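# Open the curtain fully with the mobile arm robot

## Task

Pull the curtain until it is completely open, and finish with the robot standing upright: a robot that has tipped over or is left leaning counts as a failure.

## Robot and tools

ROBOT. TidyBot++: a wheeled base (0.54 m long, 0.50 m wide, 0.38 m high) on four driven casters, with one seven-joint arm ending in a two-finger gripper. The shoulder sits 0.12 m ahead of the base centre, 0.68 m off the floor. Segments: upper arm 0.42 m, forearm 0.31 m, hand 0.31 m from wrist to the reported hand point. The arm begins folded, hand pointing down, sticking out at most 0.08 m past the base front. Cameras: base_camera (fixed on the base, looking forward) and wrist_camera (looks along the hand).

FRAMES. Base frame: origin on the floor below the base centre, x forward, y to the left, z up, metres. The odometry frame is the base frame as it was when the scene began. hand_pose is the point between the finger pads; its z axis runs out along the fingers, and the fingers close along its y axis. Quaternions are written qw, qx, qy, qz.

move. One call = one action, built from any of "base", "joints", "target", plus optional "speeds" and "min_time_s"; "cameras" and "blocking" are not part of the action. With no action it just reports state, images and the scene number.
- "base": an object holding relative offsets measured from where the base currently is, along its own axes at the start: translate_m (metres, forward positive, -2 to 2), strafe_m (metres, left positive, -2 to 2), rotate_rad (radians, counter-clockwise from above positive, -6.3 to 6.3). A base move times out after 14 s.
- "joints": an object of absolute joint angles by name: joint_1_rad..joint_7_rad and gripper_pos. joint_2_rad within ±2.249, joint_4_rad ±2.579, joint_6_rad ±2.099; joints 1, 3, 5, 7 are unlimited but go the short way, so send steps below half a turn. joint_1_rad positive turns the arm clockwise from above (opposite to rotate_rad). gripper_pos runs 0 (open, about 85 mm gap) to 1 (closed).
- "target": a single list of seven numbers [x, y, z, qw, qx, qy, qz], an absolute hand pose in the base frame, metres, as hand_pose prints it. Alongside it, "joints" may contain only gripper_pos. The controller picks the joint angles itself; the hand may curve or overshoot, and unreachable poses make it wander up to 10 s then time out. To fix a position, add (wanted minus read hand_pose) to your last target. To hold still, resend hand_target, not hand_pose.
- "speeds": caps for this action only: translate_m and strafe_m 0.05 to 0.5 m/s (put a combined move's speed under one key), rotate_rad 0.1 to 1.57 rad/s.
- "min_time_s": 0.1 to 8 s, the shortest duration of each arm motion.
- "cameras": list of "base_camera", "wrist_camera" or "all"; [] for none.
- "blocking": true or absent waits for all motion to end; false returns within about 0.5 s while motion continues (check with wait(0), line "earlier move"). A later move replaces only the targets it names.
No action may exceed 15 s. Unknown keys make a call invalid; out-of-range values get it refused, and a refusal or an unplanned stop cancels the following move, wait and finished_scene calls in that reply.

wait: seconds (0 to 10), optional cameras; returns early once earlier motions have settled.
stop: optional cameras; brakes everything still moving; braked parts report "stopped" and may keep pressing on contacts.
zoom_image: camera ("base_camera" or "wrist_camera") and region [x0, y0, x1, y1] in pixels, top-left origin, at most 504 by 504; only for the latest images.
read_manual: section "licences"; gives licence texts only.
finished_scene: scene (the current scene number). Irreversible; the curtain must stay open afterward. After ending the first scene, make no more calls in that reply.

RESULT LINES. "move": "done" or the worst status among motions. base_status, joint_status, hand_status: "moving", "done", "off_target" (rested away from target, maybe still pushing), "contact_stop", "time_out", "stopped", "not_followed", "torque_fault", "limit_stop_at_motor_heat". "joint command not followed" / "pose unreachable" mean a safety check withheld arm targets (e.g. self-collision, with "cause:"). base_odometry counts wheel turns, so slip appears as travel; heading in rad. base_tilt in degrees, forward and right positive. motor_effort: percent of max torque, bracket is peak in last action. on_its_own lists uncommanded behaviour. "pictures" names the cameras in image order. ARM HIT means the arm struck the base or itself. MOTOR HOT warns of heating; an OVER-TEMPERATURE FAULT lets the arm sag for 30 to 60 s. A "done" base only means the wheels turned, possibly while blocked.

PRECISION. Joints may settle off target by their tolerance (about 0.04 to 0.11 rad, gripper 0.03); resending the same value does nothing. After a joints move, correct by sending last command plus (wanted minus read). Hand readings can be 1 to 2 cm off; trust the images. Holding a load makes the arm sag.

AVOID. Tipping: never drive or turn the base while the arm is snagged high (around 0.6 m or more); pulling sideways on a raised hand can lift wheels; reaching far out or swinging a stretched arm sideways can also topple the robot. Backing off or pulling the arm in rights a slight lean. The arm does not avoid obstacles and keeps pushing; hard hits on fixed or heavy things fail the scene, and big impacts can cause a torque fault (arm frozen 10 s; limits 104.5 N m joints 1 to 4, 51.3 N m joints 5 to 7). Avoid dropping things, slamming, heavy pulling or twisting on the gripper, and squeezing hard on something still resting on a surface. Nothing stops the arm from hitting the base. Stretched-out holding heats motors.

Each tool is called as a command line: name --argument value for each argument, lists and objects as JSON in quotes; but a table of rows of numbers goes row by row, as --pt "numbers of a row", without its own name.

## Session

move --joints '{"joint_6_rad": 1.0}' --cameras '["all"]'

Scene clock: 2.40 s.
move: done
base_odometry: x=+0.000 y=+0.000 heading=+0.000
base_tilt: forward=+0.0 right=+0.3
base_status: not commanded
joint_positions: joint_1_rad=-0.025 joint_2_rad=-0.398 joint_3_rad=+3.136 joint_4_rad=-2.533 joint_5_rad=+0.005 joint_6_rad=+0.905 joint_7_rad=+1.547 gripper_pos=+0.000
joint_status: all done
motor_effort: joint_1_rad=+0(1) joint_2_rad=-4(5) joint_3_rad=+1(1) joint_4_rad=+17(17) joint_5_rad=-1(1) joint_6_rad=+9(10) joint_7_rad=-1(1)
hand_pose: x=+0.5147 y=+0.0150 z=+1.0057 quat_wxyz=(-0.021, +0.577, +0.005, +0.817) (m; base frame)
hand_target: x=+0.5035 y=+0.0148 z=+1.0330 quat_wxyz=(-0.022, +0.537, +0.005, +0.843) (m; base frame)
hand_status: not commanded
pictures: base_camera, wrist_camera
camera_calibration:
wrist_camera: T_world_to_cam=[[0.0405437, -0.998631, -0.0330517, 0.0284122], [0.340568, 0.0449097, -0.939147, 0.828403], [0.939345, 0.0268201, 0.341922, -0.694502], [0, 0, 0, 1]] pos_world=[0.369099, 0.00979659, 1.0164]

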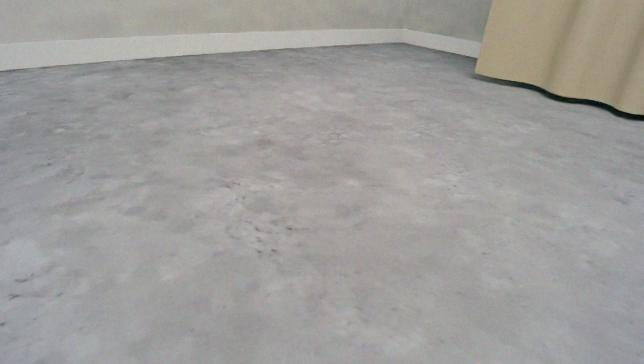

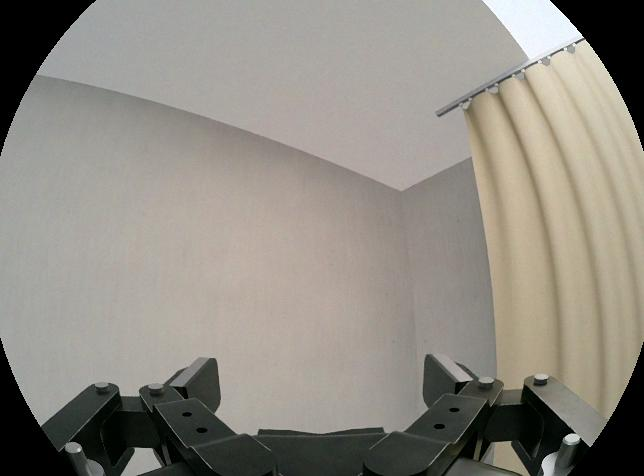

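move --base '{"rotate_rad": -0.8}' --cameras '["all"]'

Scene clock: 22.93 s.
move: done
base_odometry: x=+0.000 y=+0.000 heading=-0.799
base_tilt: forward=+0.1 right=+0.3
base_status: done
joint_positions: joint_1_rad=-0.025 joint_2_rad=-0.398 joint_3_rad=+3.136 joint_4_rad=-2.533 joint_5_rad=+0.005 joint_6_rad=+0.905 joint_7_rad=+1.547 gripper_pos=+0.000
joint_status: not commanded
motor_effort: joint_1_rad=+0(1) joint_2_rad=-4(6) joint_3_rad=+0(2) joint_4_rad=+16(17) joint_5_rad=-1(2) joint_6_rad=+9(10) joint_7_rad=-1(1)
hand_pose: x=+0.5147 y=+0.0149 z=+1.0057 quat_wxyz=(-0.021, +0.577, +0.005, +0.817) (m; base frame)
hand_target: x=+0.5035 y=+0.0148 z=+1.0330 quat_wxyz=(-0.022, +0.537, +0.005, +0.843) (m; base frame)
hand_status: not commanded
pictures: base_camera, wrist_camera
camera_calibration:
wrist_camera: T_world_to_cam=[[0.040355, -0.998636, -0.033117, 0.0284482], [0.340576, 0.0449068, -0.939144, 0.828401], [0.939351, 0.0266203, 0.341924, -0.694502], [0, 0, 0, 1]] pos_world=[0.369099, 0.00969647, 1.0164]

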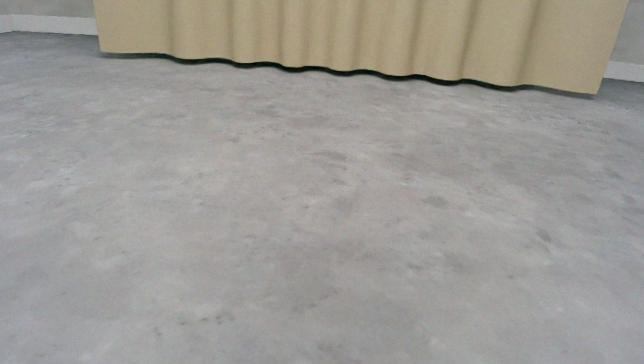

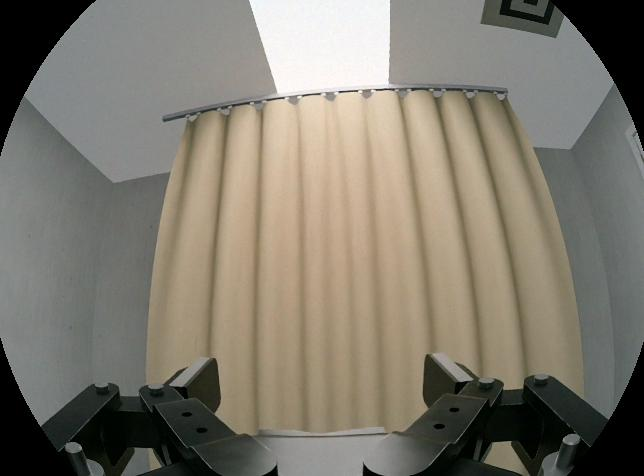

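move --base '{"translate_m": 1.03, "strafe_m": 1.22, "rotate_rad": -0.085}' --joints '{"joint_1_rad": -0.4, "joint_2_rad": 0.42, "joint_3_rad": 3.14, "joint_4_rad": -1.15, "joint_5_rad": 1.62, "joint_6_rad": -2.03, "joint_7_rad": 0.0, "gripper_pos": 0.0}' --cameras '["all"]'

Scene clock: 52.67 s.
move: done
base_odometry: x=+1.593 y=+0.113 heading=-0.884
base_tilt: forward=+0.1 right=+0.3
base_status: done
joint_positions: joint_1_rad=-0.391 joint_2_rad=+0.382 joint_3_rad=+3.137 joint_4_rad=-1.175 joint_5_rad=+1.550 joint_6_rad=-1.951 joint_7_rad=+0.044 gripper_pos=+0.000
joint_status: all done
motor_effort: joint_1_rad=+0(2) joint_2_rad=-24(28) joint_3_rad=+2(3) joint_4_rad=+13(19) joint_5_rad=+8(10) joint_6_rad=+1(10) joint_7_rad=-1(2)
hand_pose: x=+0.5585 y=-0.1294 z=+1.0682 quat_wxyz=(+0.500, +0.520, -0.492, +0.488) (m; base frame)
hand_target: x=+0.5479 y=-0.1199 z=+1.0793 quat_wxyz=(+0.520, +0.469, -0.508, +0.501) (m; base frame)
hand_status: not commanded
pictures: base_camera, wrist_camera
camera_calibration:
wrist_camera: T_world_to_cam=[[-0.999662, -0.0102258, 0.0239035, 0.532514], [-0.0240736, 0.0168495, -0.999568, 1.14316], [0.00981861, -0.999806, -0.0170899, 0.0165624], [0, 0, 0, 1]] pos_world=[0.559691, 0.00274297, 1.13022]

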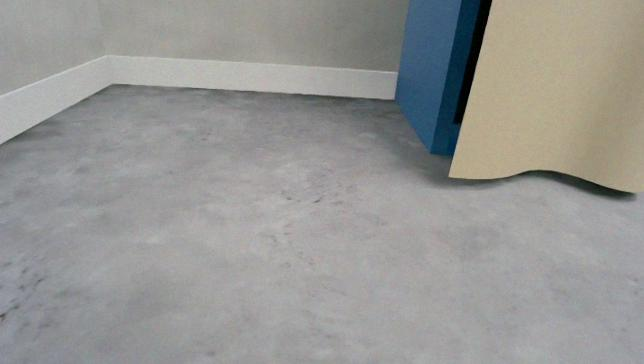

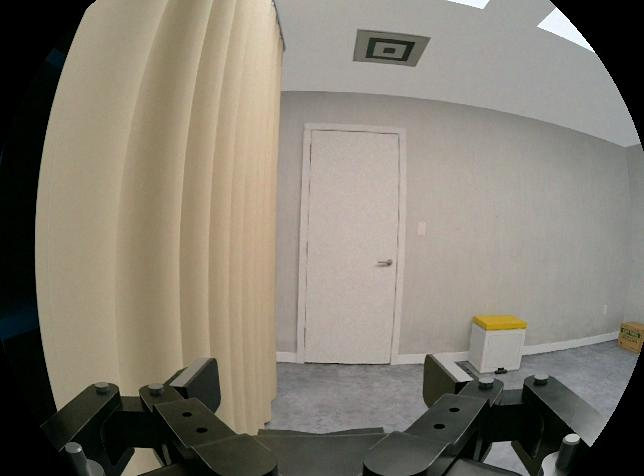

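move --base '{"translate_m": 0.28}' --cameras '["all"]'

Scene clock: 70.50 s.
move: done
base_odometry: x=+1.771 y=-0.104 heading=-0.884
base_tilt: forward=+0.1 right=+0.3
base_status: done
joint_positions: joint_1_rad=-0.391 joint_2_rad=+0.396 joint_3_rad=+3.137 joint_4_rad=-1.173 joint_5_rad=+1.553 joint_6_rad=-1.958 joint_7_rad=+0.044 gripper_pos=+0.000
joint_status: not commanded
motor_effort: joint_1_rad=+0(1) joint_2_rad=-25(29) joint_3_rad=+2(2) joint_4_rad=+13(14) joint_5_rad=+8(9) joint_6_rad=+0(2) joint_7_rad=-1(1)
hand_pose: x=+0.5611 y=-0.1274 z=+1.0646 quat_wxyz=(+0.505, +0.519, -0.490, +0.485) (m; base frame)
hand_target: x=+0.5479 y=-0.1199 z=+1.0793 quat_wxyz=(+0.520, +0.469, -0.508, +0.501) (m; base frame)
hand_status: not commanded
pictures: base_camera, wrist_camera
camera_calibration:
wrist_camera: T_world_to_cam=[[-0.999438, -0.00341092, 0.0333505, 0.525872], [-0.033384, 0.010288, -0.99939, 1.14378], [0.00306573, -0.999941, -0.0103961, 0.0152252], [0, 0, 0, 1]] pos_world=[0.563714, 0.00525071, 1.12571]

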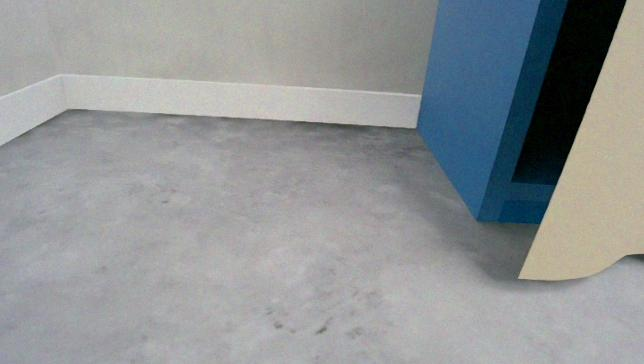

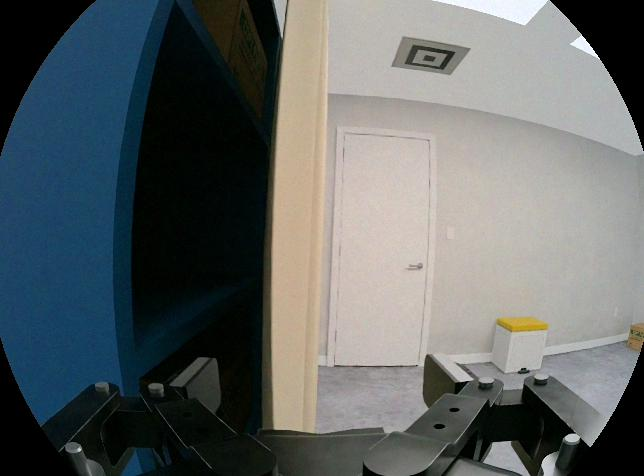

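move --base '{"translate_m": 0.045}'

move --base '{"strafe_m": -0.175}' --speeds '{"strafe_m": 0.2}'

move --joints '{"gripper_pos": 1.0}' --cameras '["all"]'

zoom_image --camera "wrist_camera" --region '[240, 300, 400, 420]'

Scene clock: 89.23 s.
move: done
base_odometry: x=+1.799 y=-0.139 heading=-0.883
base_tilt: forward=+0.1 right=+0.3
base_status: done
joint_positions: joint_1_rad=-0.392 joint_2_rad=+0.403 joint_3_rad=+3.137 joint_4_rad=-1.172 joint_5_rad=+1.554 joint_6_rad=-1.961 joint_7_rad=+0.044 gripper_pos=+0.000
joint_status: not commanded
motor_effort: joint_1_rad=+0(2) joint_2_rad=-26(30) joint_3_rad=+1(2) joint_4_rad=+13(14) joint_5_rad=+8(9) joint_6_rad=+0(2) joint_7_rad=-1(1)
hand_pose: x=+0.5629 y=-0.1261 z=+1.0622 quat_wxyz=(+0.508, +0.519, -0.488, +0.484) (m; base frame)
hand_target: x=+0.5479 y=-0.1199 z=+1.0793 quat_wxyz=(+0.520, +0.469, -0.508, +0.501) (m; base frame)
hand_status: not commanded
pictures: none

Scene clock: 90.80 s.
move: done
base_odometry: x=+1.664 y=-0.250 heading=-0.883
base_tilt: forward=+0.1 right=+0.3
base_status: done
joint_positions: joint_1_rad=-0.396 joint_2_rad=+0.403 joint_3_rad=+3.137 joint_4_rad=-1.172 joint_5_rad=+1.554 joint_6_rad=-1.961 joint_7_rad=+0.044 gripper_pos=+0.000
joint_status: not commanded
motor_effort: joint_1_rad=+0(3) joint_2_rad=-25(28) joint_3_rad=+2(3) joint_4_rad=+12(14) joint_5_rad=+8(9) joint_6_rad=+0(1) joint_7_rad=-1(1)
hand_pose: x=+0.5635 y=-0.1240 z=+1.0622 quat_wxyz=(+0.507, +0.520, -0.487, +0.485) (m; base frame)
hand_target: x=+0.5479 y=-0.1199 z=+1.0793 quat_wxyz=(+0.520, +0.469, -0.508, +0.501) (m; base frame)
hand_status: not commanded
pictures: none

Scene clock: 91.90 s.
move: done
base_odometry: x=+1.664 y=-0.250 heading=-0.883
base_tilt: forward=+0.1 right=+0.3
base_status: not commanded
joint_positions: joint_1_rad=-0.396 joint_2_rad=+0.403 joint_3_rad=+3.137 joint_4_rad=-1.172 joint_5_rad=+1.554 joint_6_rad=-1.961 joint_7_rad=+0.044 gripper_pos=+0.993
joint_status: all done
motor_effort: joint_1_rad=+0(1) joint_2_rad=-27(27) joint_3_rad=+2(2) joint_4_rad=+13(13) joint_5_rad=+8(9) joint_6_rad=+0(1) joint_7_rad=-1(1)
hand_pose: x=+0.5635 y=-0.1240 z=+1.0622 quat_wxyz=(+0.507, +0.520, -0.487, +0.485) (m; base frame)
hand_target: x=+0.5479 y=-0.1199 z=+1.0793 quat_wxyz=(+0.520, +0.469, -0.508, +0.501) (m; base frame)
hand_status: not commanded
pictures: base_camera, wrist_camera
camera_calibration:
wrist_camera: T_world_to_cam=[[-0.999202, -0.00512395, 0.0396222, 0.521335], [-0.0396547, 0.00640682, -0.999193, 1.14439], [0.00486597, -0.999966, -0.0066049, 0.0135262], [0, 0, 0, 1]] pos_world=[0.566233, 0.00886516, 1.1229]

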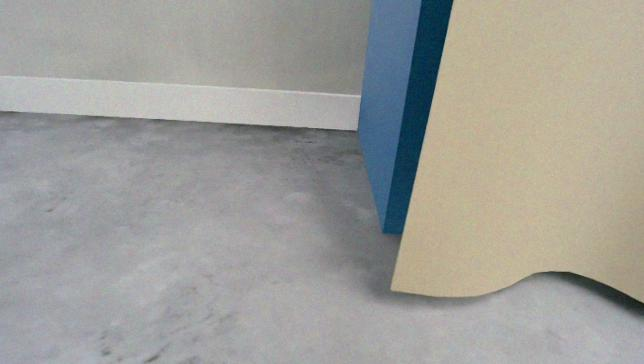

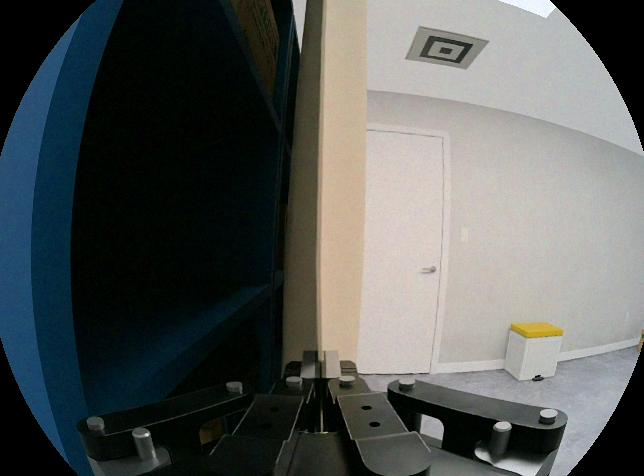

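Scaled by 3.150.

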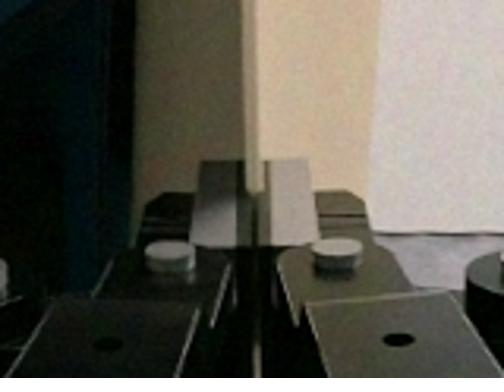

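move --base '{"strafe_m": -1.5}' --speeds '{"strafe_m": 0.2}'

move --base '{"strafe_m": -0.3}' --speeds '{"strafe_m": 0.15}' --cameras '["all"]'

Scene clock: 116.03 s.
move: done
base_odometry: x=+0.505 y=-1.202 heading=-0.883
base_tilt: forward=+0.1 right=+0.3
base_status: done
joint_positions: joint_1_rad=-0.410 joint_2_rad=+0.403 joint_3_rad=+3.137 joint_4_rad=-1.157 joint_5_rad=+1.640 joint_6_rad=-1.961 joint_7_rad=+0.042 gripper_pos=+0.993
joint_status: not commanded
motor_effort: joint_1_rad=+3(5) joint_2_rad=-23(29) joint_3_rad=+2(3) joint_4_rad=+11(13) joint_5_rad=+0(10) joint_6_rad=+0(2) joint_7_rad=-1(1)
hand_pose: x=+0.5647 y=-0.1176 z=+1.0899 quat_wxyz=(+0.511, +0.492, -0.478, +0.518) (m; base frame)
hand_target: x=+0.5479 y=-0.1199 z=+1.0793 quat_wxyz=(+0.520, +0.469, -0.508, +0.501) (m; base frame)
hand_status: not commanded
pictures: none

Scene clock: 118.73 s.
move: done
base_odometry: x=+0.273 y=-1.393 heading=-0.882
base_tilt: forward=+0.0 right=+0.3
base_status: done
joint_positions: joint_1_rad=-0.422 joint_2_rad=+0.403 joint_3_rad=+3.137 joint_4_rad=-1.154 joint_5_rad=+1.651 joint_6_rad=-1.961 joint_7_rad=+0.042 gripper_pos=+0.993
joint_status: not commanded
motor_effort: joint_1_rad=+5(7) joint_2_rad=-21(26) joint_3_rad=+1(4) joint_4_rad=+10(11) joint_5_rad=-4(5) joint_6_rad=+2(2) joint_7_rad=-1(1)
hand_pose: x=+0.5659 y=-0.1118 z=+1.0937 quat_wxyz=(+0.508, +0.491, -0.474, +0.525) (m; base frame)
hand_target: x=+0.5479 y=-0.1199 z=+1.0793 quat_wxyz=(+0.520, +0.469, -0.508, +0.501) (m; base frame)
hand_status: not commanded
pictures: base_camera, wrist_camera
camera_calibration:
wrist_camera: T_world_to_cam=[[-0.999442, -0.0295241, -0.0156298, 0.580389], [0.0178252, -0.075622, -0.996977, 1.1317], [0.0282529, -0.996699, 0.076106, -0.0774194], [0, 0, 0, 1]] pos_world=[0.56208, 0.0255532, 1.14325]

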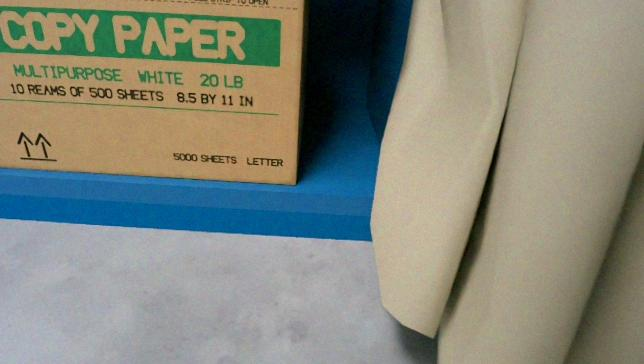

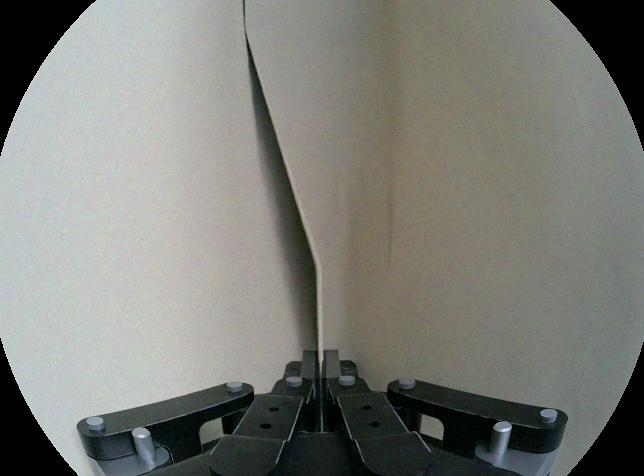

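move --base '{"strafe_m": -0.12}' --speeds '{"strafe_m": 0.12}'

Scene clock: 125.00 s.
move: done
base_odometry: x=+0.180 y=-1.469 heading=-0.882
base_tilt: forward=+0.1 right=+0.3
base_status: done
joint_positions: joint_1_rad=-0.430 joint_2_rad=+0.403 joint_3_rad=+3.137 joint_4_rad=-1.149 joint_5_rad=+1.673 joint_6_rad=-1.961 joint_7_rad=+0.042 gripper_pos=+0.993
joint_status: not commanded
motor_effort: joint_1_rad=+6(8) joint_2_rad=-21(24) joint_3_rad=+2(4) joint_4_rad=+9(11) joint_5_rad=-6(8) joint_6_rad=+0(2) joint_7_rad=-1(1)
hand_pose: x=+0.5663 y=-0.1081 z=+1.1011 quat_wxyz=(+0.507, +0.484, -0.472, +0.535) (m; base frame)
hand_target: x=+0.5479 y=-0.1199 z=+1.0793 quat_wxyz=(+0.520, +0.469, -0.508, +0.501) (m; base frame)
hand_status: not commanded
pictures: none

move --base '{"strafe_m": -0.1}' --speeds '{"strafe_m": 0.12}'

Scene clock: 131.40 s.
move: done
base_odometry: x=+0.103 y=-1.533 heading=-0.882
base_tilt: forward=+0.1 right=+0.3
base_status: done
joint_positions: joint_1_rad=-0.443 joint_2_rad=+0.403 joint_3_rad=+3.137 joint_4_rad=-1.140 joint_5_rad=+1.712 joint_6_rad=-1.961 joint_7_rad=+0.042 gripper_pos=+0.993
joint_status: not commanded
motor_effort: joint_1_rad=+10(10) joint_2_rad=-20(24) joint_3_rad=+3(5) joint_4_rad=+8(9) joint_5_rad=-13(14) joint_6_rad=-1(2) joint_7_rad=-1(2)
hand_pose: x=+0.5664 y=-0.1016 z=+1.1139 quat_wxyz=(+0.505, +0.473, -0.467, +0.551) (m; base frame)
hand_target: x=+0.5479 y=-0.1199 z=+1.0793 quat_wxyz=(+0.520, +0.469, -0.508, +0.501) (m; base frame)
hand_status: not commanded
pictures: none

move --base '{"strafe_m": -0.06}' --speeds '{"strafe_m": 0.12}'

move --base '{"strafe_m": 0.25}' --speeds '{"strafe_m": 0.25}'

move --joints '{"gripper_pos": 0.0}'

move --base '{"strafe_m": 0.3, "translate_m": -0.03}' --speeds '{"strafe_m": 0.3}'

move --base '{"translate_m": -0.45}' --joints '{"joint_1_rad": 0.0, "joint_4_rad": -1.6, "joint_5_rad": 0.0, "joint_6_rad": 1.1, "joint_7_rad": 1.57}' --cameras '["wrist_camera"]'

Scene clock: 142.33 s.
move: done
base_odometry: x=+0.057 y=-1.571 heading=-0.881
base_tilt: forward=+0.0 right=+0.3
base_status: done
joint_positions: joint_1_rad=-0.455 joint_2_rad=+0.403 joint_3_rad=+3.137 joint_4_rad=-1.136 joint_5_rad=+1.734 joint_6_rad=-1.961 joint_7_rad=+0.042 gripper_pos=+0.993
joint_status: not commanded
motor_effort: joint_1_rad=+11(13) joint_2_rad=-19(23) joint_3_rad=+4(5) joint_4_rad=+7(8) joint_5_rad=-15(17) joint_6_rad=-1(2) joint_7_rad=-2(2)
hand_pose: x=+0.5667 y=-0.0952 z=+1.1211 quat_wxyz=(+0.503, +0.467, -0.462, +0.561) (m; base frame)
hand_target: x=+0.5479 y=-0.1199 z=+1.0793 quat_wxyz=(+0.520, +0.469, -0.508, +0.501) (m; base frame)
hand_status: not commanded
pictures: none

Scene clock: 144.30 s.
move: done
base_odometry: x=+0.250 y=-1.412 heading=-0.881
base_tilt: forward=+0.0 right=+0.3
base_status: done
joint_positions: joint_1_rad=-0.420 joint_2_rad=+0.403 joint_3_rad=+3.137 joint_4_rad=-1.136 joint_5_rad=+1.658 joint_6_rad=-1.962 joint_7_rad=+0.042 gripper_pos=+0.993
joint_status: not commanded
motor_effort: joint_1_rad=+1(11) joint_2_rad=-26(29) joint_3_rad=+2(4) joint_4_rad=+13(14) joint_5_rad=+9(15) joint_6_rad=+1(2) joint_7_rad=-1(2)
hand_pose: x=+0.5646 y=-0.1133 z=+1.0994 quat_wxyz=(+0.503, +0.485, -0.481, +0.529) (m; base frame)
hand_target: x=+0.5479 y=-0.1199 z=+1.0793 quat_wxyz=(+0.520, +0.469, -0.508, +0.501) (m; base frame)
hand_status: not commanded
pictures: none

Scene clock: 145.40 s.
move: done
base_odometry: x=+0.250 y=-1.412 heading=-0.881
base_tilt: forward=+0.0 right=+0.3
base_status: not commanded
joint_positions: joint_1_rad=-0.420 joint_2_rad=+0.403 joint_3_rad=+3.137 joint_4_rad=-1.136 joint_5_rad=+1.658 joint_6_rad=-1.962 joint_7_rad=+0.042 gripper_pos=+0.000
joint_status: all done
motor_effort: joint_1_rad=+2(2) joint_2_rad=-28(28) joint_3_rad=+2(3) joint_4_rad=+13(13) joint_5_rad=+8(9) joint_6_rad=+1(2) joint_7_rad=-1(1)
hand_pose: x=+0.5646 y=-0.1133 z=+1.0994 quat_wxyz=(+0.503, +0.485, -0.481, +0.529) (m; base frame)
hand_target: x=+0.5479 y=-0.1199 z=+1.0793 quat_wxyz=(+0.520, +0.469, -0.508, +0.501) (m; base frame)
hand_status: not commanded
pictures: none

Scene clock: 147.23 s.
move: done
base_odometry: x=+0.463 y=-1.198 heading=-0.881
base_tilt: forward=+0.1 right=+0.3
base_status: done
joint_positions: joint_1_rad=-0.406 joint_2_rad=+0.403 joint_3_rad=+3.137 joint_4_rad=-1.136 joint_5_rad=+1.658 joint_6_rad=-1.962 joint_7_rad=+0.042 gripper_pos=+0.000
joint_status: not commanded
motor_effort: joint_1_rad=+0(4) joint_2_rad=-25(27) joint_3_rad=+2(3) joint_4_rad=+13(14) joint_5_rad=+8(9) joint_6_rad=+0(2) joint_7_rad=-1(1)
hand_pose: x=+0.5630 y=-0.1194 z=+1.0994 quat_wxyz=(+0.507, +0.482, -0.484, +0.526) (m; base frame)
hand_target: x=+0.5479 y=-0.1199 z=+1.0793 quat_wxyz=(+0.520, +0.469, -0.508, +0.501) (m; base frame)
hand_status: not commanded
pictures: none

Scene clock: 150.67 s.
move: done
base_odometry: x=+0.177 y=-0.850 heading=-0.882
base_tilt: forward=+0.1 right=+0.3
base_status: done
joint_positions: joint_1_rad=-0.006 joint_2_rad=+0.403 joint_3_rad=+3.137 joint_4_rad=-1.564 joint_5_rad=+0.055 joint_6_rad=+1.005 joint_7_rad=+1.527 gripper_pos=+0.000
joint_status: all done
motor_effort: joint_1_rad=+0(2) joint_2_rad=-31(36) joint_3_rad=+0(2) joint_4_rad=+17(20) joint_5_rad=-1(10) joint_6_rad=+8(10) joint_7_rad=-1(2)
hand_pose: x=+0.8291 y=+0.0223 z=+1.1253 quat_wxyz=(-0.022, +0.463, +0.019, +0.886) (m; base frame)
hand_target: x=+0.8214 y=+0.0021 z=+1.1181 quat_wxyz=(-0.001, +0.444, +0.000, +0.896) (m; base frame)
hand_status: not commanded
pictures: wrist_camera
camera_calibration:
wrist_camera: T_world_to_cam=[[0.061073, -0.998128, -0.00315295, -0.0238304], [0.576435, 0.0378491, -0.816266, 0.499595], [0.814858, 0.0480343, 0.577668, -1.19346], [0, 0, 0, 1]] pos_world=[0.685972, 0.0146321, 1.09715]

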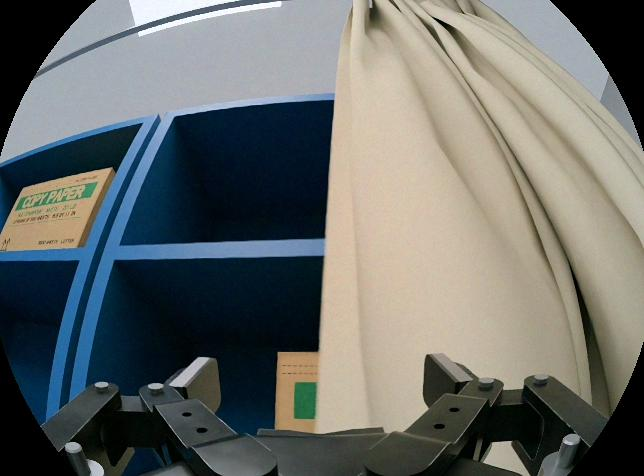

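move --joints '{"joint_1_rad": 0.25, "joint_6_rad": 1.5}' --cameras '["wrist_camera"]'

Scene clock: 165.97 s.
move: done
base_odometry: x=+0.177 y=-0.850 heading=-0.882
base_tilt: forward=+0.1 right=+0.3
base_status: not commanded
joint_positions: joint_1_rad=+0.246 joint_2_rad=+0.403 joint_3_rad=+3.139 joint_4_rad=-1.564 joint_5_rad=+0.044 joint_6_rad=+1.410 joint_7_rad=+1.527 gripper_pos=+0.000
joint_status: all done
motor_effort: joint_1_rad=+1(3) joint_2_rad=-30(32) joint_3_rad=+0(2) joint_4_rad=+16(18) joint_5_rad=-1(2) joint_6_rad=+5(8) joint_7_rad=-1(1)
hand_pose: x=+0.7237 y=-0.1355 z=+1.2114 quat_wxyz=(+0.093, +0.275, -0.018, +0.957) (m; base frame)
hand_target: x=+0.7099 y=-0.1489 z=+1.1996 quat_wxyz=(+0.119, +0.255, -0.032, +0.959) (m; base frame)
hand_status: not commanded
pictures: wrist_camera
camera_calibration:
wrist_camera: T_world_to_cam=[[-0.177909, -0.984042, 0.00307786, -0.00734117], [0.838499, -0.153231, -0.522915, 0.0657309], [0.515042, -0.0904505, 0.852379, -1.28437], [0, 0, 0, 1]] pos_world=[0.605085, -0.113324, 1.12917]

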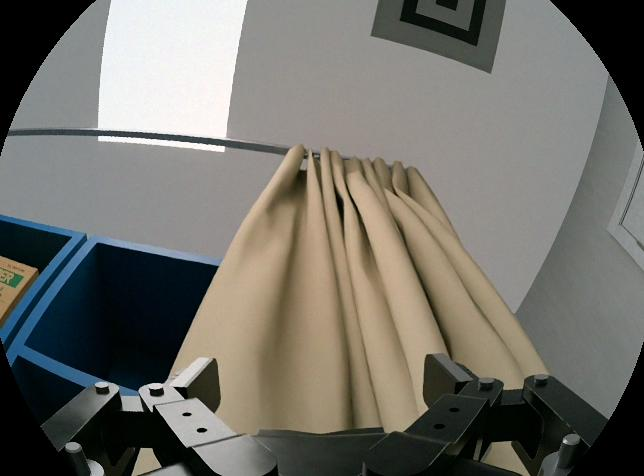

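zoom_image --camera "wrist_camera" --region '[250, 120, 470, 240]'

Scaled by 2.291.

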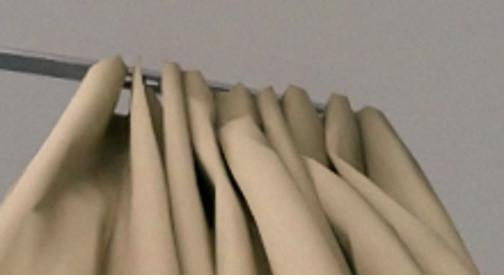

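finished_scene --scene 3

The scene is finished: the task was done.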